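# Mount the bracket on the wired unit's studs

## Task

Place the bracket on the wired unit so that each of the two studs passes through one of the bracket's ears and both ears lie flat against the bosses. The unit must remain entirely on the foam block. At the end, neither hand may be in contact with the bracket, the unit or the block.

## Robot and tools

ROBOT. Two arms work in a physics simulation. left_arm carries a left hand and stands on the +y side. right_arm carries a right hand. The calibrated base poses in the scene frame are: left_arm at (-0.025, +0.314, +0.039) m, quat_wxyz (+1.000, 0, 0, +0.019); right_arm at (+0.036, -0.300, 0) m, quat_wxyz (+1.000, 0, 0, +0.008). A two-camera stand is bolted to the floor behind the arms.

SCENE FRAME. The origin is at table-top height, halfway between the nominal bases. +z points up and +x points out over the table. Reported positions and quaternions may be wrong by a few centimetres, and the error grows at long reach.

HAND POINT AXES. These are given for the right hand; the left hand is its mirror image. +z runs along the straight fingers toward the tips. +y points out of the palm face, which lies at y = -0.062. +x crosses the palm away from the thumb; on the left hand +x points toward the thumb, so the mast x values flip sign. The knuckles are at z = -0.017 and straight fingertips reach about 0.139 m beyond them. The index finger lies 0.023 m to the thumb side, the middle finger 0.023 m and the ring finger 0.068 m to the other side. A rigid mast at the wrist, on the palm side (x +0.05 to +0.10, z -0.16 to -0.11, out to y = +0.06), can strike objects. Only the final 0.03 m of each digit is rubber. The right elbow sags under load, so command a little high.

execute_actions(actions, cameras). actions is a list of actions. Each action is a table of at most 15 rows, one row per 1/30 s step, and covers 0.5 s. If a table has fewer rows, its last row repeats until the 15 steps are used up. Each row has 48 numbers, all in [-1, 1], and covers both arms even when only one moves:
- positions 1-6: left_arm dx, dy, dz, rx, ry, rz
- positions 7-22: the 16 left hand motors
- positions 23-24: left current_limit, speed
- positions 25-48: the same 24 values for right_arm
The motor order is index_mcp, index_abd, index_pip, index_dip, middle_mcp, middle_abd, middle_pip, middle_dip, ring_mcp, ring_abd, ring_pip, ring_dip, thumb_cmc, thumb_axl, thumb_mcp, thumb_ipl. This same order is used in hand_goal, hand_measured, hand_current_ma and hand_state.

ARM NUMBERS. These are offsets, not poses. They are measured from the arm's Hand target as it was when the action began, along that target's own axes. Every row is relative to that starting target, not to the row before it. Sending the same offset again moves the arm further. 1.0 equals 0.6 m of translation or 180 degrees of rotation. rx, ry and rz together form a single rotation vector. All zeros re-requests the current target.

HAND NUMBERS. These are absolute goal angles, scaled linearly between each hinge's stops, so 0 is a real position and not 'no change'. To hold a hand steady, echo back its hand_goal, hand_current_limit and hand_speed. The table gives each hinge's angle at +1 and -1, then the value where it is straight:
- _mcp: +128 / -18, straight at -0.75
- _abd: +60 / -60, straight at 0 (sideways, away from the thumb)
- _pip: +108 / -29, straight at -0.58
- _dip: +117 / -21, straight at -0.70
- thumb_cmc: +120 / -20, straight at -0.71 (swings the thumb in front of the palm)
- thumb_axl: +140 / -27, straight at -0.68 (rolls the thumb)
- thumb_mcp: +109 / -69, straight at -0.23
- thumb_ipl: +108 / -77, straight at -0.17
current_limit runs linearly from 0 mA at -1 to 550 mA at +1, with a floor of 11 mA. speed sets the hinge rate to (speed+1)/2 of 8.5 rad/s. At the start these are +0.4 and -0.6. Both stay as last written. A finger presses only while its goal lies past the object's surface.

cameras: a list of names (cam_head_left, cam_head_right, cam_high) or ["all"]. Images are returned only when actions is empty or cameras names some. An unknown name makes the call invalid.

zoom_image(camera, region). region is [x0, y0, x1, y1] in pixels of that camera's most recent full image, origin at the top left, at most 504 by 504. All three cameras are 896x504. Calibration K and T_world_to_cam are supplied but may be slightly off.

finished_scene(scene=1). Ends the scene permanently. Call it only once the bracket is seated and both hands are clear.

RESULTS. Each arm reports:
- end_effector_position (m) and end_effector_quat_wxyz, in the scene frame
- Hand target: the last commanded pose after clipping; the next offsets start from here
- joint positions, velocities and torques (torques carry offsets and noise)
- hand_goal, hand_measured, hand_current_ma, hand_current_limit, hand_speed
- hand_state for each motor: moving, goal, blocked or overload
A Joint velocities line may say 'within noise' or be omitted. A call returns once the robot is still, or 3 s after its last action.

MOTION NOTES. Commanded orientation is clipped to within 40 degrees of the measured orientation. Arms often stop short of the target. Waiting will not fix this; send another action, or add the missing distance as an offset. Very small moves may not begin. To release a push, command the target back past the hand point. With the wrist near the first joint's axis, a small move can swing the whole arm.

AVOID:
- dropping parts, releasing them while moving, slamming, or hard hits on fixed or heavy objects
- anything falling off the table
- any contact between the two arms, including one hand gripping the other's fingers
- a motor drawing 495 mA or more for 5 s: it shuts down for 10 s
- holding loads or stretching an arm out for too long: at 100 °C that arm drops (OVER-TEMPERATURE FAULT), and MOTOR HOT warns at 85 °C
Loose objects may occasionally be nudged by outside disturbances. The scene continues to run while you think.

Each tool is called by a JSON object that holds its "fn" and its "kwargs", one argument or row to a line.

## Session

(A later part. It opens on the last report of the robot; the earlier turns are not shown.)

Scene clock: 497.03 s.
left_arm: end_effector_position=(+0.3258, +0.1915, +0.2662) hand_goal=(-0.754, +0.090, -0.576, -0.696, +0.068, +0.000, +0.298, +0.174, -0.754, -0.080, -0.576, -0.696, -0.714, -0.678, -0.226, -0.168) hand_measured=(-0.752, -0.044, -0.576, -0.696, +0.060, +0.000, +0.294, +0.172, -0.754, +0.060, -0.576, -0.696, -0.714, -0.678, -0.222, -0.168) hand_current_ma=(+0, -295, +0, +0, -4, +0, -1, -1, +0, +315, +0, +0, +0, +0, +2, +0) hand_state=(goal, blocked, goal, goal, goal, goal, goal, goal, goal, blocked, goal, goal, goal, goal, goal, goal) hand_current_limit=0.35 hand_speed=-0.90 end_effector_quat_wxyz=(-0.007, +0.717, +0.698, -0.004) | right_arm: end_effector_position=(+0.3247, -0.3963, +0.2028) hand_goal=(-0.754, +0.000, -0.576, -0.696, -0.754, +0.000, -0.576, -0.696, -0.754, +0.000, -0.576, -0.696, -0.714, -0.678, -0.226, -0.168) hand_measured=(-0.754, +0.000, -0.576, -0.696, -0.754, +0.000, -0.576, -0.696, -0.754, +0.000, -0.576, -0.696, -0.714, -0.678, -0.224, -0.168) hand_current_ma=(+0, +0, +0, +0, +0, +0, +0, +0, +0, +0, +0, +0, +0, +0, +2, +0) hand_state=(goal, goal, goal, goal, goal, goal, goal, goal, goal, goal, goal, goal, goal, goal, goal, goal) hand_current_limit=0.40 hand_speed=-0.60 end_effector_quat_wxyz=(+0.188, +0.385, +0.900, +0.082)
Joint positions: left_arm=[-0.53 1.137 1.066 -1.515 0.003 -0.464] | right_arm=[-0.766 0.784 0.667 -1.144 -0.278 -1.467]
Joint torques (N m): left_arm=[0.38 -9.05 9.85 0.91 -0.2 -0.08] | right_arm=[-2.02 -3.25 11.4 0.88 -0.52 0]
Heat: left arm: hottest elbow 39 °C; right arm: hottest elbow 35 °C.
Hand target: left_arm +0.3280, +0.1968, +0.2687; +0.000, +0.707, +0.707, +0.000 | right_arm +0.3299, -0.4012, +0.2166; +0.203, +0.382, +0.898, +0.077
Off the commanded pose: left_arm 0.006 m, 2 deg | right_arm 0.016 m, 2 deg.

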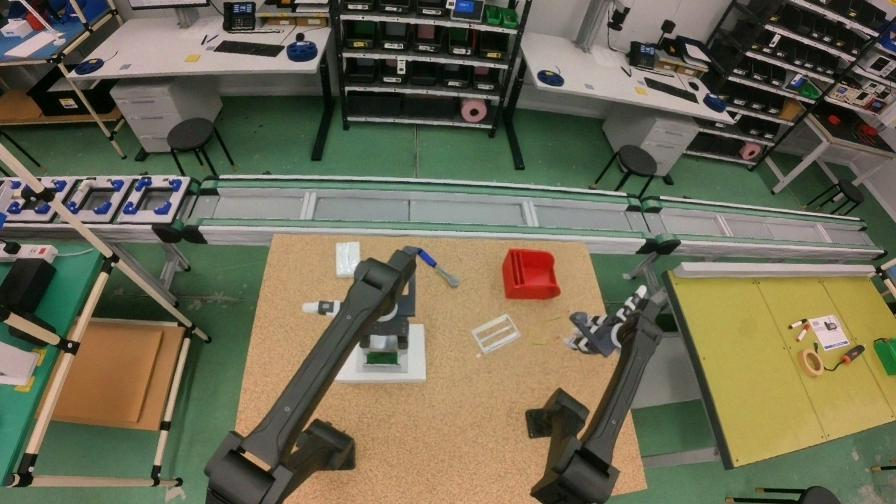

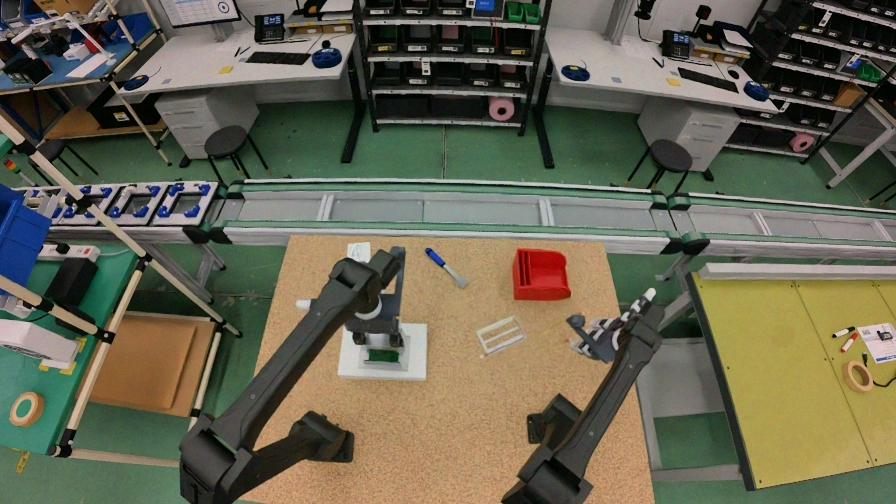

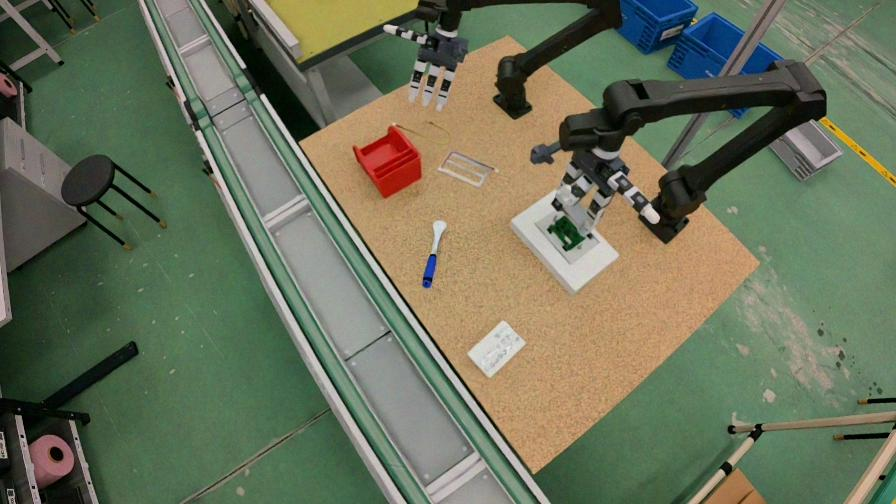

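{"fn": "execute_actions", "kwargs": {
  "actions": [
    [[0.008,-0.001,0.05,0,0,-0.010,-0.754,0.09,-0.576,-0.696,0.068,0,0.299,0.174,-0.754,-0.08,-0.576,-0.696,-0.714,-0.678,-0.226,-0.168,0.35,-0.9,0,0,0,0,0,0,-0.754,0,-0.576,-0.696,-0.754,0,-0.576,-0.696,-0.754,0,-0.576,-0.696,-0.714,-0.678,-0.226,-0.168,0.4,-0.6]],
    [[0,0,0.04,0,0,0,-0.754,0.09,-0.576,-0.696,0.068,0,0.299,0.174,-0.754,-0.08,-0.576,-0.696,-0.714,-0.678,-0.226,-0.168,0.35,-0.9,0,0,0,0,0,0,-0.754,0,-0.576,-0.696,-0.754,0,-0.576,-0.696,-0.754,0,-0.576,-0.696,-0.714,-0.678,-0.226,-0.168,0.4,-0.6]]
  ],
  "cameras": ["cam_head_left","cam_head_right","cam_high"]
}}

{"fn": "zoom_image", "kwargs": {
  "camera": "cam_high",
  "region": [535, 200, 605, 250]
}}

{"fn": "zoom_image", "kwargs": {
  "camera": "cam_head_left",
  "region": [350, 325, 420, 375]
}}

{"fn": "zoom_image", "kwargs": {
  "camera": "cam_head_right",
  "region": [350, 325, 420, 375]
}}

Scene clock: 517.43 s.
left_arm: end_effector_position=(+0.3244, +0.1964, +0.2162) hand_goal=(-0.754, +0.090, -0.576, -0.696, +0.068, +0.000, +0.298, +0.174, -0.754, -0.080, -0.576, -0.696, -0.714, -0.678, -0.226, -0.168) hand_measured=(-0.752, -0.044, -0.576, -0.696, +0.060, +0.000, +0.294, +0.172, -0.754, +0.060, -0.576, -0.696, -0.714, -0.678, -0.222, -0.168) hand_current_ma=(+0, -295, +0, +0, -4, +0, -1, -1, +0, +315, +0, +0, +0, +0, +2, +0) hand_state=(goal, blocked, goal, goal, goal, goal, goal, goal, goal, blocked, goal, goal, goal, goal, goal, goal) hand_current_limit=0.35 hand_speed=-0.90 end_effector_quat_wxyz=(-0.003, +0.706, +0.709, -0.002) | right_arm: end_effector_position=(+0.3247, -0.3963, +0.2028) hand_goal=(-0.754, +0.000, -0.576, -0.696, -0.754, +0.000, -0.576, -0.696, -0.754, +0.000, -0.576, -0.696, -0.714, -0.678, -0.226, -0.168) hand_measured=(-0.754, +0.000, -0.576, -0.696, -0.754, +0.000, -0.576, -0.696, -0.754, +0.000, -0.576, -0.696, -0.714, -0.678, -0.224, -0.168) hand_current_ma=(+0, +0, +0, +0, +0, +0, +0, +0, +0, +0, +0, +0, +0, +0, +2, +0) hand_state=(goal, goal, goal, goal, goal, goal, goal, goal, goal, goal, goal, goal, goal, goal, goal, goal) hand_current_limit=0.40 hand_speed=-0.60 end_effector_quat_wxyz=(+0.188, +0.385, +0.900, +0.082)
Joint positions: left_arm=[-0.525 1.146 0.938 -1.37 0.002 -0.49] | right_arm=[-0.766 0.784 0.667 -1.144 -0.278 -1.467]
Joint torques (N m): left_arm=[0.56 -8.06 9.32 0.98 -0.19 -0.08] | right_arm=[-2.08 -3.19 11.4 0.88 -0.52 0.01]
Heat: left arm: hottest elbow 39 °C; right arm: hottest elbow 35 °C.
Hand target: left_arm +0.3275, +0.2016, +0.2147; +0.001, +0.696, +0.718, +0.000 | right_arm +0.3299, -0.4012, +0.2166; +0.203, +0.382, +0.898, +0.077
Off the commanded pose: left_arm 0.006 m, 2 deg | right_arm 0.016 m, 2 deg.

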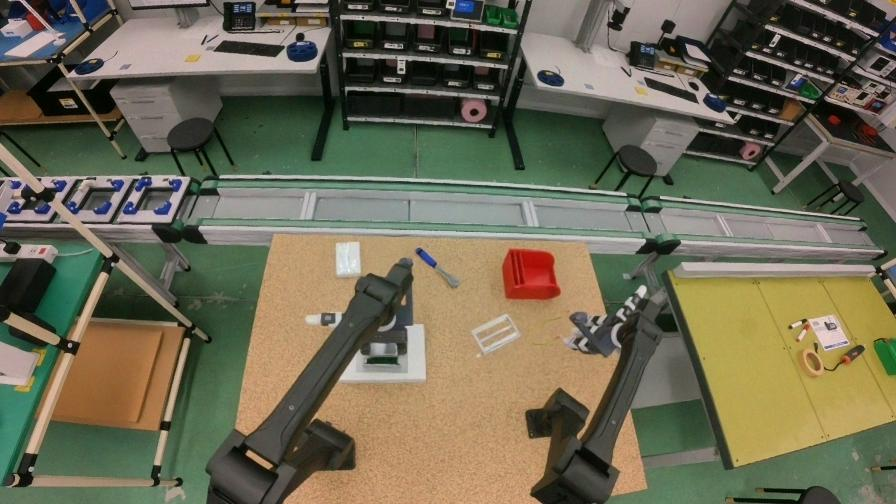

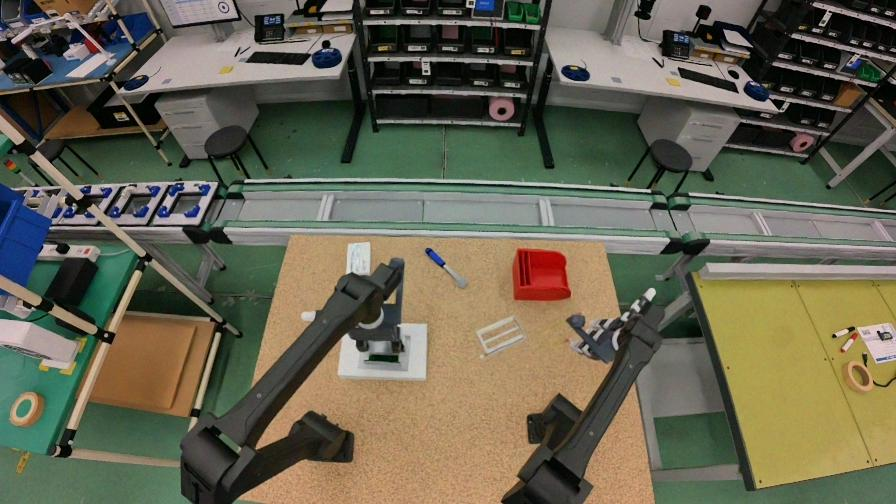

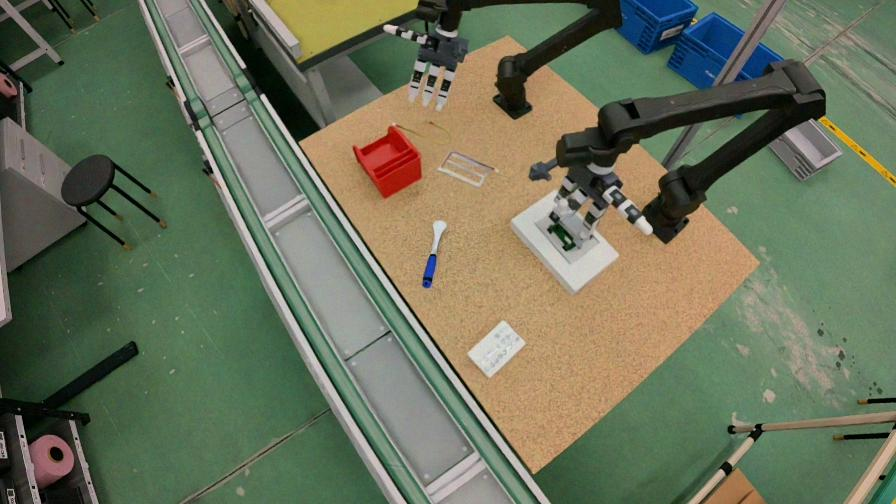

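Scaled by 7.200 from the camera's 896x504 image, which has a finer 1280x720 frame.

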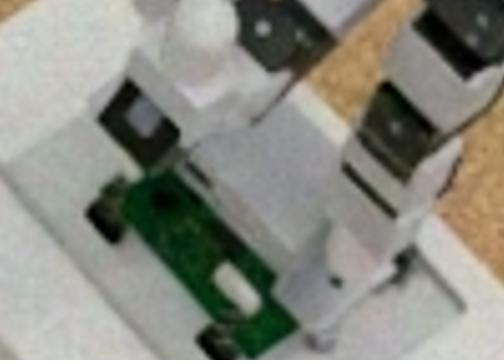

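Scaled by 7.200 from the camera's 896x504 image, which has a finer 1280x720 frame.

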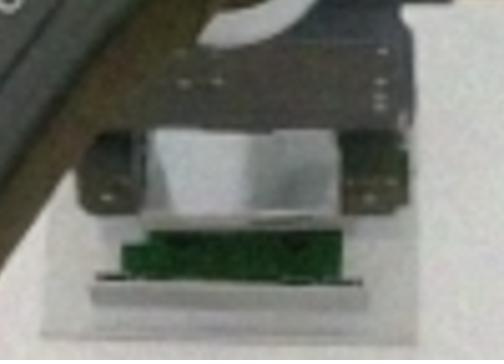

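Scaled by 7.200 from the camera's 896x504 image, which has a finer 1280x720 frame.

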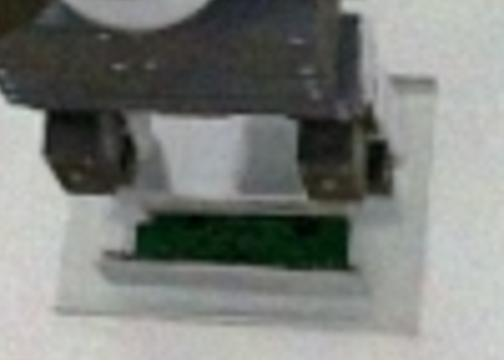

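{"fn": "zoom_image", "kwargs": {
  "camera": "cam_head_left",
  "region": [360, 340, 410, 370]
}}

{"fn": "zoom_image", "kwargs": {
  "camera": "cam_head_right",
  "region": [360, 338, 410, 368]
}}

{"fn": "zoom_image", "kwargs": {
  "camera": "cam_high",
  "region": [550, 215, 600, 250]
}}

Scaled by 10.080 from the camera's 896x504 image, which has a finer 1280x720 frame.

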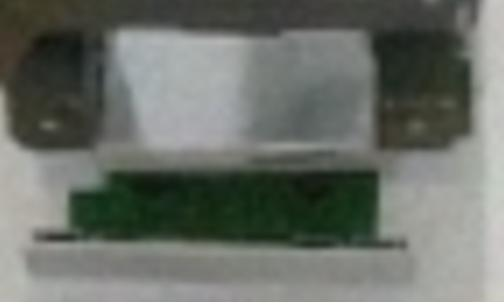

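Scaled by 10.080 from the camera's 896x504 image, which has a finer 1280x720 frame.

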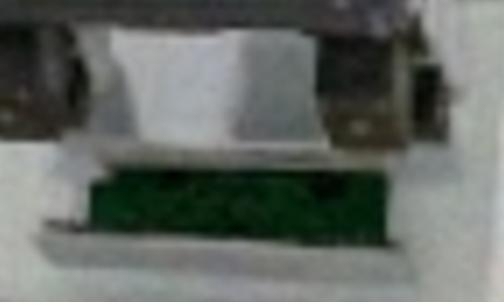

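Scaled by 10.080 from the camera's 896x504 image, which has a finer 1280x720 frame.

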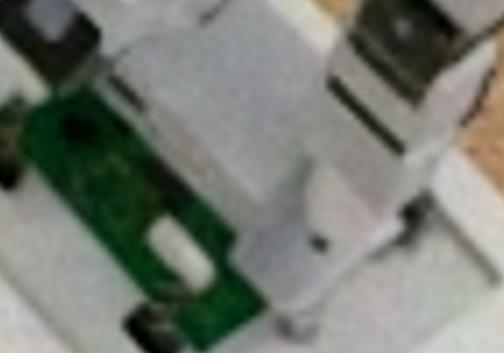

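{"fn": "execute_actions", "kwargs": {
  "actions": [
    [[0.0,0.001,0.02,0,0,0.0128,-0.754,0.09,-0.576,-0.696,0.068,0,0.299,0.174,-0.754,-0.08,-0.576,-0.696,-0.714,-0.678,-0.226,-0.168,0.35,-0.9,0,0,0,0,0,0,-0.754,0,-0.576,-0.696,-0.754,0,-0.576,-0.696,-0.754,0,-0.576,-0.696,-0.714,-0.678,-0.226,-0.168,0.4,-0.6]]
  ],
  "cameras": ["cam_head_left","cam_head_right","cam_high"]
}}

{"fn": "zoom_image", "kwargs": {
  "camera": "cam_high",
  "region": [550, 215, 600, 250]
}}

{"fn": "zoom_image", "kwargs": {
  "camera": "cam_head_left",
  "region": [360, 340, 410, 370]
}}

{"fn": "zoom_image", "kwargs": {
  "camera": "cam_head_right",
  "region": [360, 338, 410, 368]
}}

Scene clock: 553.23 s.
left_arm: end_effector_position=(+0.3270, +0.1975, +0.2092) hand_goal=(-0.754, +0.090, -0.576, -0.696, +0.068, +0.000, +0.298, +0.174, -0.754, -0.080, -0.576, -0.696, -0.714, -0.678, -0.226, -0.168) hand_measured=(-0.752, -0.044, -0.576, -0.696, +0.060, +0.000, +0.294, +0.172, -0.752, +0.060, -0.576, -0.696, -0.714, -0.678, -0.222, -0.168) hand_current_ma=(+0, -295, +0, +0, -4, +0, -1, -1, +0, +315, +0, +0, +0, +0, +2, +0) hand_state=(goal, blocked, goal, goal, goal, goal, goal, goal, goal, blocked, goal, goal, goal, goal, goal, goal) hand_current_limit=0.35 hand_speed=-0.90 end_effector_quat_wxyz=(+0.003, +0.709, +0.706, +0.000) | right_arm: end_effector_position=(+0.3247, -0.3963, +0.2028) hand_goal=(-0.754, +0.000, -0.576, -0.696, -0.754, +0.000, -0.576, -0.696, -0.754, +0.000, -0.576, -0.696, -0.714, -0.678, -0.226, -0.168) hand_measured=(-0.754, +0.000, -0.576, -0.696, -0.754, +0.000, -0.576, -0.696, -0.754, +0.000, -0.576, -0.696, -0.714, -0.678, -0.224, -0.168) hand_current_ma=(+0, +0, +0, +0, +0, +0, +0, +0, +0, +0, +0, +0, +0, +0, +2, +0) hand_state=(goal, goal, goal, goal, goal, goal, goal, goal, goal, goal, goal, goal, goal, goal, goal, goal) hand_current_limit=0.40 hand_speed=-0.60 end_effector_quat_wxyz=(+0.188, +0.385, +0.900, +0.082)
Joint positions: left_arm=[-0.516 1.146 0.917 -1.337 0.002 -0.473] | right_arm=[-0.766 0.784 0.667 -1.144 -0.278 -1.467]
Joint torques (N m): left_arm=[0.5 -7.82 8.64 0.96 -0.19 0.2] | right_arm=[-2.02 -3.25 11.41 0.9 -0.52 0]
Heat: left arm: hottest elbow 40 °C; right arm: hottest elbow 35 °C.
Hand target: left_arm +0.3281, +0.2016, +0.2026; +0.000, +0.710, +0.704, +0.000 | right_arm +0.3299, -0.4012, +0.2166; +0.203, +0.382, +0.898, +0.077
Off the commanded pose: left_arm 0.008 m, 0 deg | right_arm 0.016 m, 2 deg.

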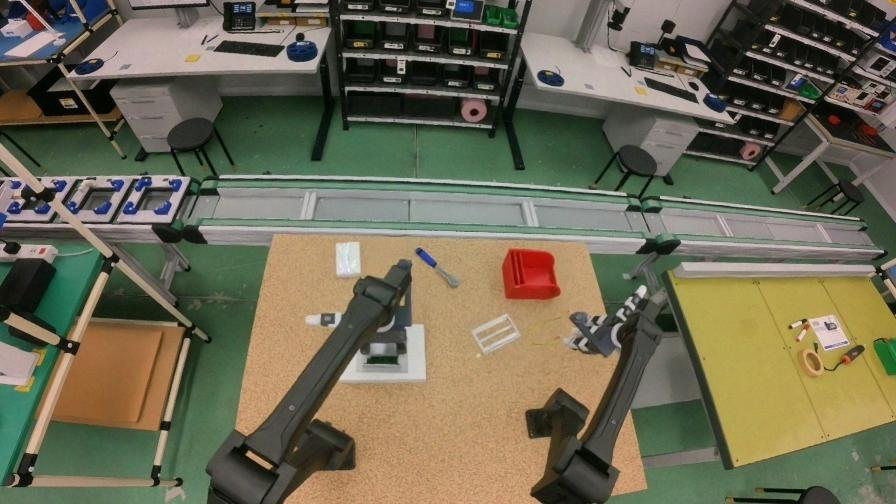

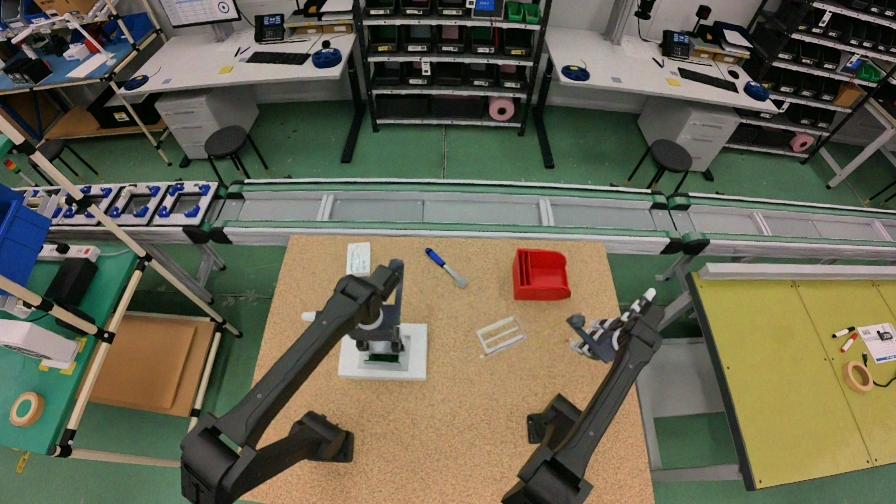

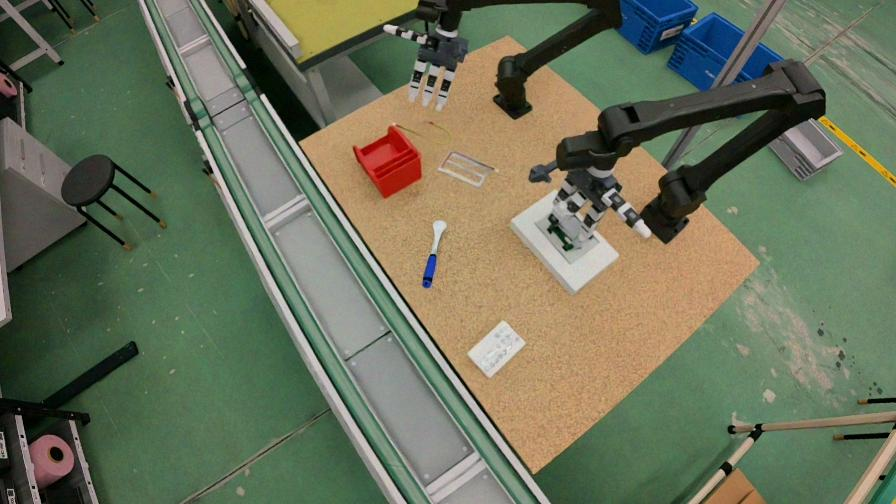

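Scaled by 10.080 from the camera's 896x504 image, which has a finer 1280x720 frame.

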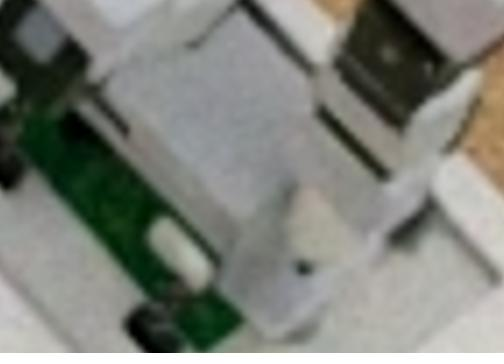

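Scaled by 10.080 from the camera's 896x504 image, which has a finer 1280x720 frame.

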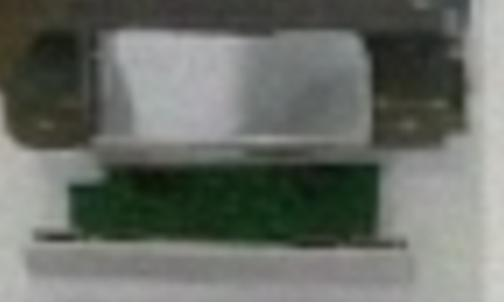

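Scaled by 10.080 from the camera's 896x504 image, which has a finer 1280x720 frame.

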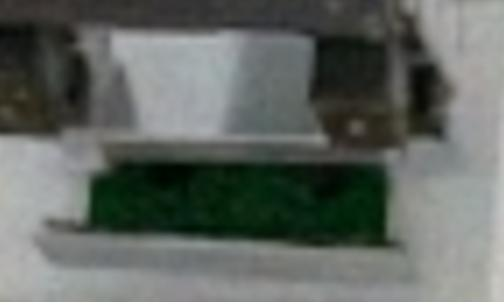

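{"fn": "execute_actions", "kwargs": {
  "actions": [
    [[0.008,-0.006,0.008,0,0,0.010,-0.754,0.09,-0.576,-0.696,0.068,0,0.299,0.174,-0.754,-0.08,-0.576,-0.696,-0.714,-0.678,-0.226,-0.168,0.35,-0.9,0,0,0,0,0,0,-0.754,0,-0.576,-0.696,-0.754,0,-0.576,-0.696,-0.754,0,-0.576,-0.696,-0.714,-0.678,-0.226,-0.168,0.4,-0.6]]
  ],
  "cameras": ["cam_head_left","cam_head_right","cam_high"]
}}

{"fn": "zoom_image", "kwargs": {
  "camera": "cam_high",
  "region": [550, 215, 600, 250]
}}

{"fn": "zoom_image", "kwargs": {
  "camera": "cam_head_left",
  "region": [360, 340, 410, 370]
}}

{"fn": "zoom_image", "kwargs": {
  "camera": "cam_head_right",
  "region": [360, 338, 410, 368]
}}

Scene clock: 590.87 s.
left_arm: end_effector_position=(+0.3268, +0.1996, +0.2094) hand_goal=(-0.754, +0.090, -0.576, -0.696, +0.068, +0.000, +0.298, +0.174, -0.754, -0.080, -0.576, -0.696, -0.714, -0.678, -0.226, -0.168) hand_measured=(-0.754, -0.044, -0.576, -0.696, +0.060, +0.000, +0.294, +0.172, -0.750, +0.060, -0.576, -0.696, -0.714, -0.678, -0.222, -0.168) hand_current_ma=(+0, -295, +0, +0, -4, +0, -1, -1, +2, +315, +0, +0, +0, +0, +2, +0) hand_state=(goal, blocked, goal, goal, goal, goal, goal, goal, goal, blocked, goal, goal, goal, goal, goal, goal) hand_current_limit=0.35 hand_speed=-0.90 end_effector_quat_wxyz=(+0.009, +0.720, +0.694, +0.002) | right_arm: end_effector_position=(+0.3247, -0.3963, +0.2028) hand_goal=(-0.754, +0.000, -0.576, -0.696, -0.754, +0.000, -0.576, -0.696, -0.754, +0.000, -0.576, -0.696, -0.714, -0.678, -0.226, -0.168) hand_measured=(-0.754, +0.000, -0.576, -0.696, -0.754, +0.000, -0.576, -0.696, -0.754, +0.000, -0.576, -0.696, -0.714, -0.678, -0.224, -0.168) hand_current_ma=(+0, +0, +0, +0, +0, +0, +0, +0, +0, +0, +0, +0, +0, +0, +2, +0) hand_state=(goal, goal, goal, goal, goal, goal, goal, goal, goal, goal, goal, goal, goal, goal, goal, goal) hand_current_limit=0.40 hand_speed=-0.60 end_effector_quat_wxyz=(+0.188, +0.385, +0.900, +0.082)
Joint positions: left_arm=[-0.503 1.128 0.902 -1.326 0.002 -0.427] | right_arm=[-0.766 0.784 0.667 -1.144 -0.278 -1.467]
Joint torques (N m): left_arm=[0.62 -7.59 7.77 0.95 -0.18 0.23] | right_arm=[-2.08 -3.19 11.37 0.9 -0.52 0]
Heat: left arm: hottest elbow 40 °C; right arm: hottest elbow 36 °C.
Hand target: left_arm +0.3246, +0.2065, +0.1980; +0.001, +0.721, +0.693, +0.000 | right_arm +0.3299, -0.4012, +0.2166; +0.203, +0.382, +0.898, +0.077
Off the commanded pose: left_arm 0.014 m, 1 deg | right_arm 0.016 m, 2 deg.

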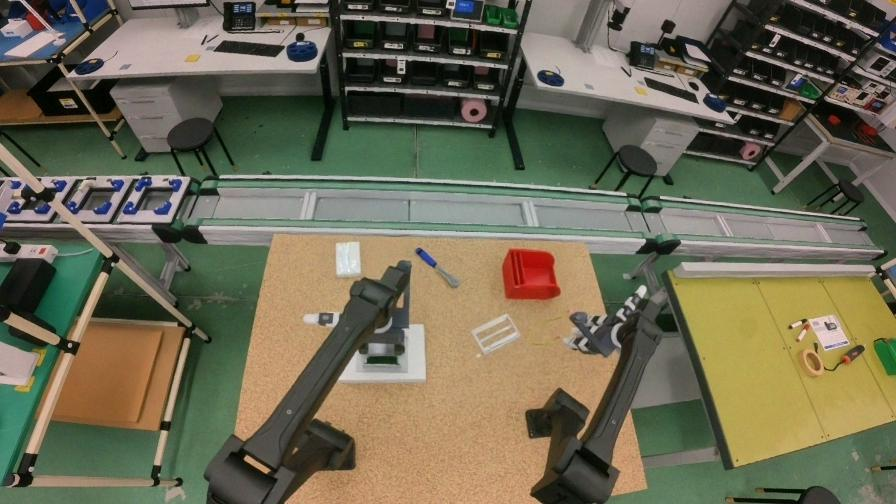

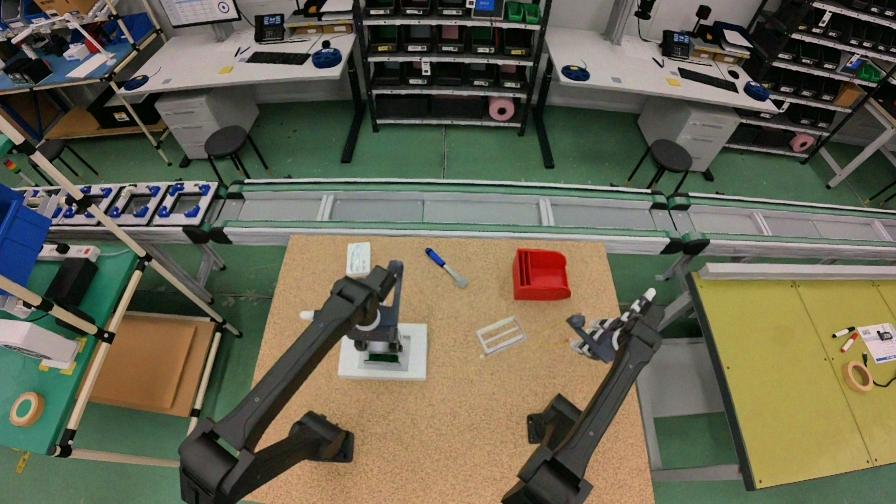

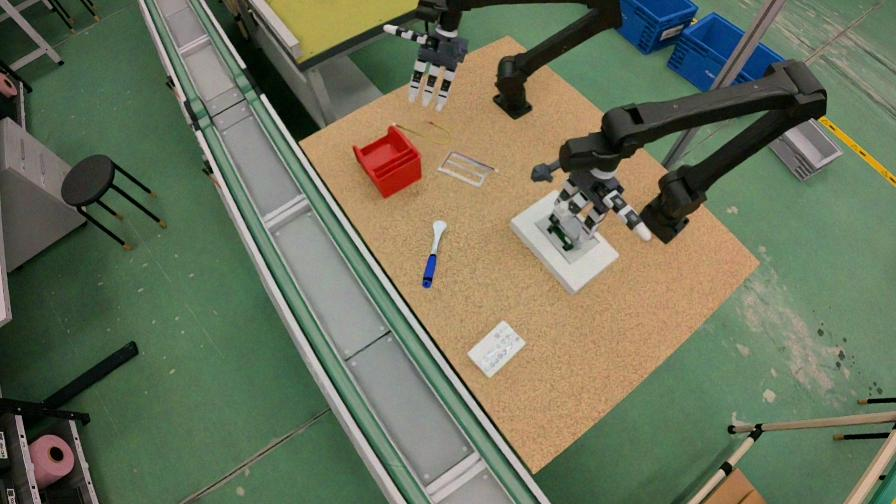

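Scaled by 10.080 from the camera's 896x504 image, which has a finer 1280x720 frame.

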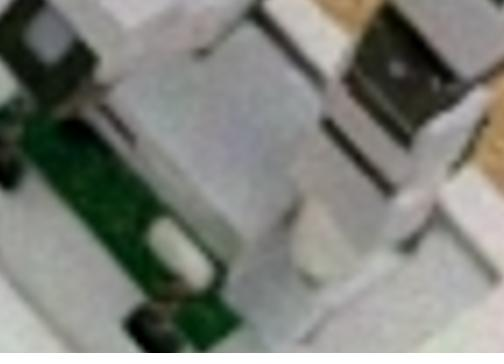

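Scaled by 10.080 from the camera's 896x504 image, which has a finer 1280x720 frame.

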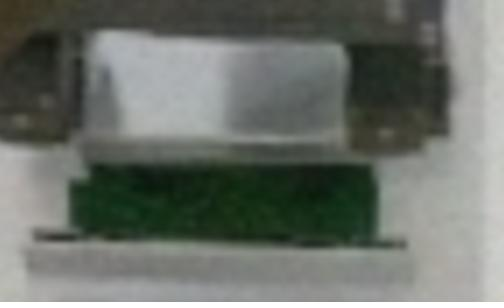

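Scaled by 10.080 from the camera's 896x504 image, which has a finer 1280x720 frame.

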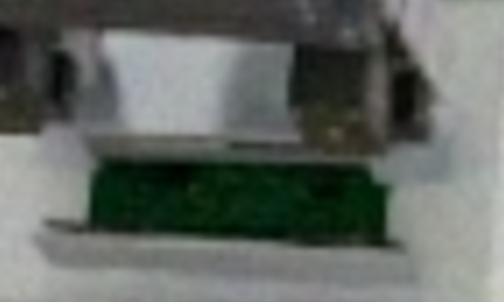

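{"fn": "execute_actions", "kwargs": {
  "actions": [
    [[0.0,-0.006,0.012,0,0,0.003,-0.754,0.09,-0.576,-0.696,0.068,0,0.299,0.174,-0.754,-0.08,-0.576,-0.696,-0.714,-0.678,-0.226,-0.168,0.35,-0.9,0,0,0,0,0,0,-0.754,0,-0.576,-0.696,-0.754,0,-0.576,-0.696,-0.754,0,-0.576,-0.696,-0.714,-0.678,-0.226,-0.168,0.4,-0.6]]
  ],
  "cameras": ["cam_head_left","cam_head_right","cam_high"]
}}

{"fn": "zoom_image", "kwargs": {
  "camera": "cam_high",
  "region": [550, 215, 600, 250]
}}

{"fn": "zoom_image", "kwargs": {
  "camera": "cam_head_left",
  "region": [360, 340, 410, 370]
}}

{"fn": "zoom_image", "kwargs": {
  "camera": "cam_head_right",
  "region": [360, 338, 410, 368]
}}

Scene clock: 601.97 s.
left_arm: end_effector_position=(+0.3268, +0.1995, +0.2089) hand_goal=(-0.754, +0.090, -0.576, -0.696, +0.068, +0.000, +0.298, +0.174, -0.754, -0.080, -0.576, -0.696, -0.714, -0.678, -0.226, -0.168) hand_measured=(-0.750, -0.044, -0.576, -0.696, +0.060, +0.000, +0.294, +0.172, -0.744, +0.060, -0.572, -0.696, -0.714, -0.678, -0.222, -0.168) hand_current_ma=(+2, -295, +0, +0, -4, +0, -1, -1, +6, +315, +2, +0, +0, +0, +2, +0) hand_state=(goal, blocked, goal, goal, goal, goal, goal, goal, goal, blocked, goal, goal, goal, goal, goal, goal) hand_current_limit=0.35 hand_speed=-0.90 end_effector_quat_wxyz=(+0.018, +0.723, +0.691, +0.006) | right_arm: end_effector_position=(+0.3247, -0.3963, +0.2028) hand_goal=(-0.754, +0.000, -0.576, -0.696, -0.754, +0.000, -0.576, -0.696, -0.754, +0.000, -0.576, -0.696, -0.714, -0.678, -0.226, -0.168) hand_measured=(-0.754, +0.000, -0.576, -0.696, -0.754, +0.000, -0.576, -0.696, -0.754, +0.000, -0.576, -0.696, -0.714, -0.678, -0.224, -0.168) hand_current_ma=(+0, +0, +0, +0, +0, +0, +0, +0, +0, +0, +0, +0, +0, +0, +2, +0) hand_state=(goal, goal, goal, goal, goal, goal, goal, goal, goal, goal, goal, goal, goal, goal, goal, goal) hand_current_limit=0.40 hand_speed=-0.60 end_effector_quat_wxyz=(+0.188, +0.385, +0.900, +0.082)
Joint positions: left_arm=[-0.502 1.114 0.886 -1.304 0 -0.419] | right_arm=[-0.766 0.784 0.667 -1.144 -0.278 -1.467]
Joint torques (N m): left_arm=[0.56 -6.71 7.12 0.83 -0.13 0.22] | right_arm=[-2.08 -3.19 11.38 0.84 -0.52 0.01]
Heat: left arm: hottest elbow 39 °C; right arm: hottest elbow 36 °C.
Hand target: left_arm +0.3210, +0.2065, +0.1907; +0.001, +0.724, +0.689, +0.000 | right_arm +0.3299, -0.4012, +0.2166; +0.203, +0.382, +0.898, +0.077
Off the commanded pose: left_arm 0.020 m, 2 deg | right_arm 0.016 m, 2 deg.

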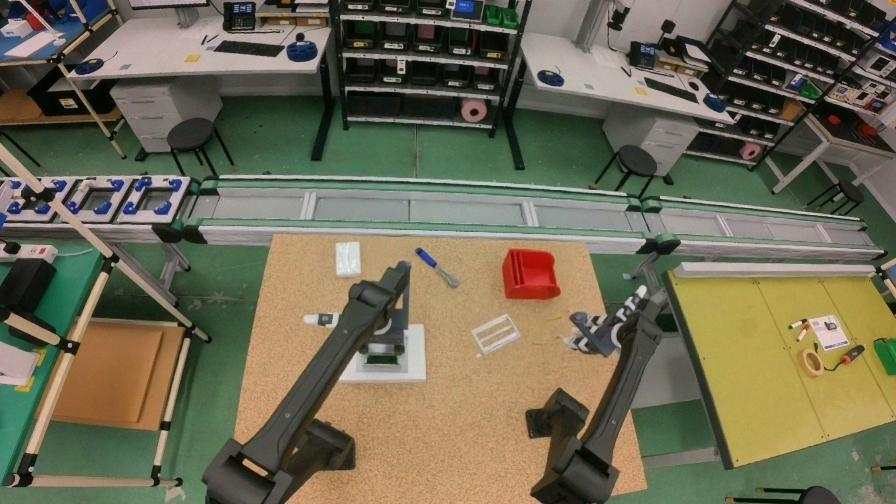

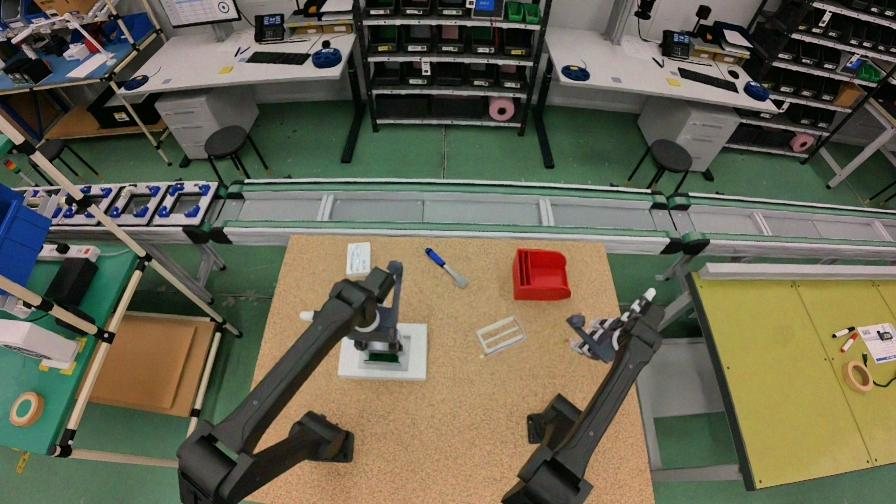

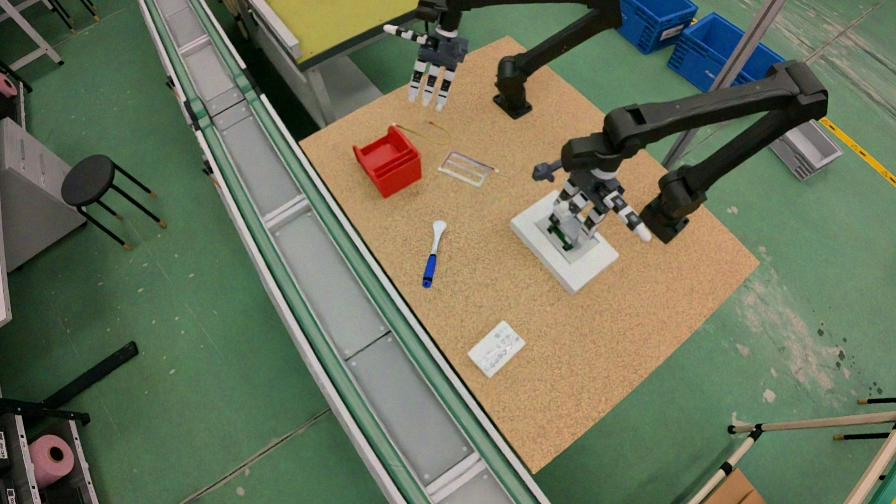

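Scaled by 10.080 from the camera's 896x504 image, which has a finer 1280x720 frame.

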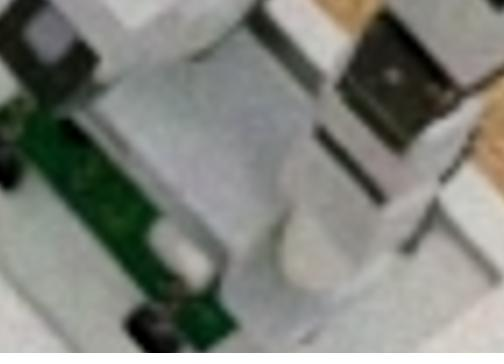

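Scaled by 10.080 from the camera's 896x504 image, which has a finer 1280x720 frame.

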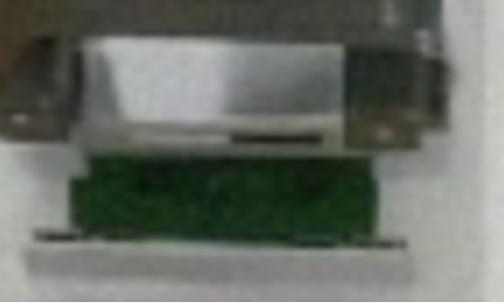

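Scaled by 10.080 from the camera's 896x504 image, which has a finer 1280x720 frame.

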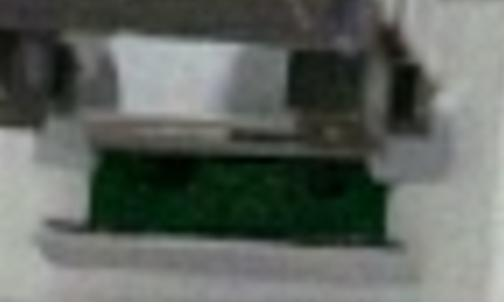

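{"fn": "execute_actions", "kwargs": {
  "actions": [
    [[-0.003,0.005,-0.085,0,0,0,-0.754,0.09,-0.576,-0.696,0.068,0,0.299,0.174,-0.754,-0.08,-0.576,-0.696,-0.714,-0.678,-0.226,-0.168,0.35,-0.9,0,0,0,0,0,0,-0.754,0,-0.576,-0.696,-0.754,0,-0.576,-0.696,-0.754,0,-0.576,-0.696,-0.714,-0.678,-0.226,-0.168,0.4,-0.6]]
  ],
  "cameras": ["cam_head_left","cam_head_right","cam_high"]
}}

{"fn": "zoom_image", "kwargs": {
  "camera": "cam_high",
  "region": [545, 205, 595, 255]
}}

{"fn": "zoom_image", "kwargs": {
  "camera": "cam_head_left",
  "region": [355, 335, 410, 370]
}}

{"fn": "zoom_image", "kwargs": {
  "camera": "cam_head_right",
  "region": [355, 335, 410, 370]
}}

Scene clock: 631.87 s.
left_arm: end_effector_position=(+0.3068, +0.2096, +0.2125) hand_goal=(-0.754, +0.090, -0.576, -0.696, +0.068, +0.000, +0.298, +0.174, -0.754, -0.080, -0.576, -0.696, -0.714, -0.678, -0.226, -0.168) hand_measured=(-0.754, -0.044, -0.576, -0.696, +0.060, +0.000, +0.294, +0.172, -0.754, +0.060, -0.576, -0.696, -0.714, -0.678, -0.222, -0.168) hand_current_ma=(+0, -295, +0, +0, -4, +0, -1, -1, +0, +315, +0, +0, +0, +0, +3, +0) hand_state=(goal, blocked, goal, goal, goal, goal, goal, goal, goal, blocked, goal, goal, goal, goal, goal, goal) hand_current_limit=0.35 hand_speed=-0.90 end_effector_quat_wxyz=(-0.026, +0.723, +0.691, -0.009) | right_arm: end_effector_position=(+0.3247, -0.3963, +0.2028) hand_goal=(-0.754, +0.000, -0.576, -0.696, -0.754, +0.000, -0.576, -0.696, -0.754, +0.000, -0.576, -0.696, -0.714, -0.678, -0.226, -0.168) hand_measured=(-0.754, +0.000, -0.576, -0.696, -0.754, +0.000, -0.576, -0.696, -0.754, +0.000, -0.576, -0.696, -0.714, -0.678, -0.224, -0.168) hand_current_ma=(+0, +0, +0, +0, +0, +0, +0, +0, +0, +0, +0, +0, +0, +0, +2, +0) hand_state=(goal, goal, goal, goal, goal, goal, goal, goal, goal, goal, goal, goal, goal, goal, goal, goal) hand_current_limit=0.40 hand_speed=-0.60 end_effector_quat_wxyz=(+0.188, +0.385, +0.900, +0.082)
Joint positions: left_arm=[-0.502 1.111 0.911 -1.426 0 -0.418] | right_arm=[-0.766 0.784 0.667 -1.144 -0.278 -1.467]
Joint torques (N m): left_arm=[0.38 -8.12 15.53 -0.01 -0.17 0.2] | right_arm=[-2.02 -3.25 11.38 0.9 -0.52 0]
Heat: left arm: hottest elbow 38 °C; right arm: hottest elbow 36 °C.
Hand target: left_arm +0.3238, +0.2046, +0.2417; +0.001, +0.724, +0.690, +0.001 | right_arm +0.3299, -0.4012, +0.2166; +0.203, +0.382, +0.898, +0.077
Off the commanded pose: left_arm 0.034 m, 3 deg | right_arm 0.016 m, 2 deg.

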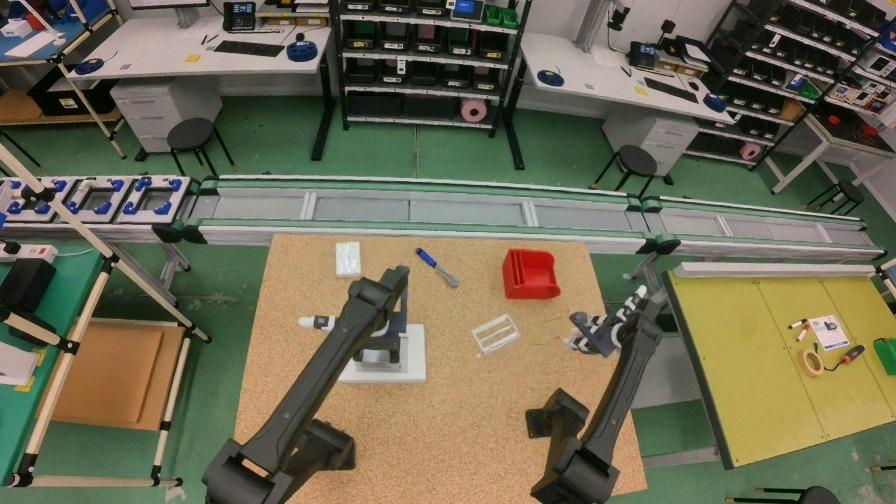

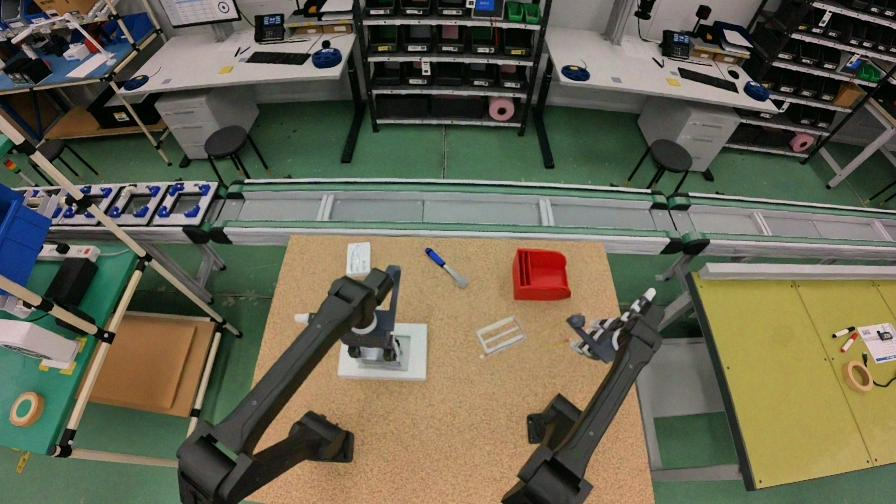

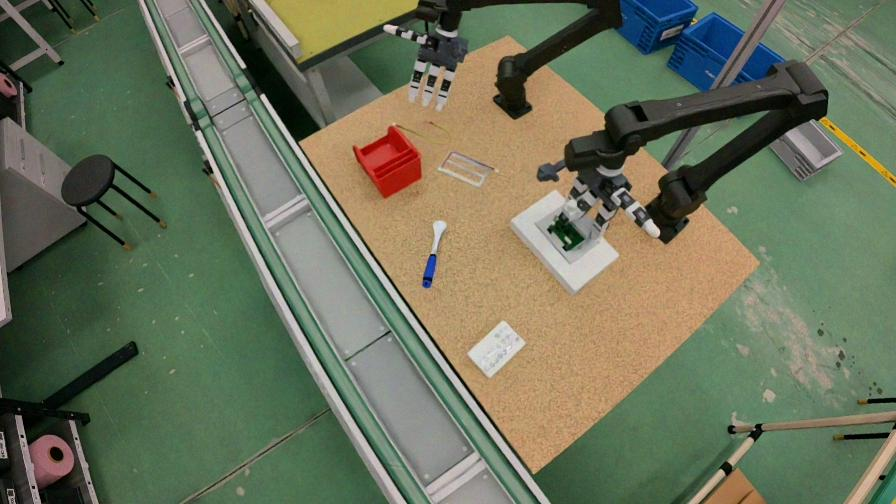

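Scaled by 10.080 from the camera's 896x504 image, which has a finer 1280x720 frame.

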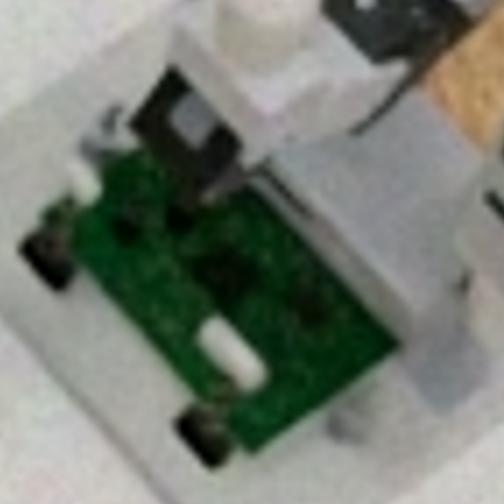

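Scaled by 9.164 from the camera's 896x504 image, which has a finer 1280x720 frame.

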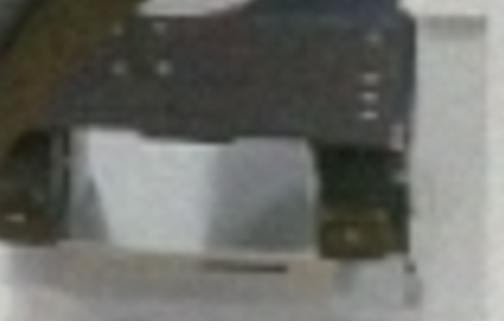

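Scaled by 9.164 from the camera's 896x504 image, which has a finer 1280x720 frame.

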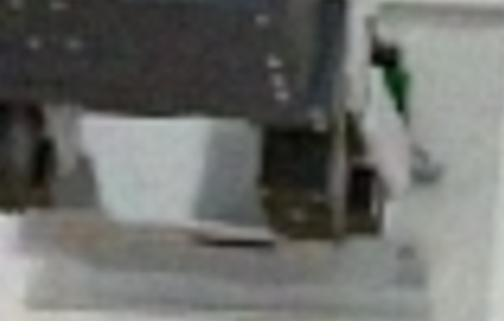

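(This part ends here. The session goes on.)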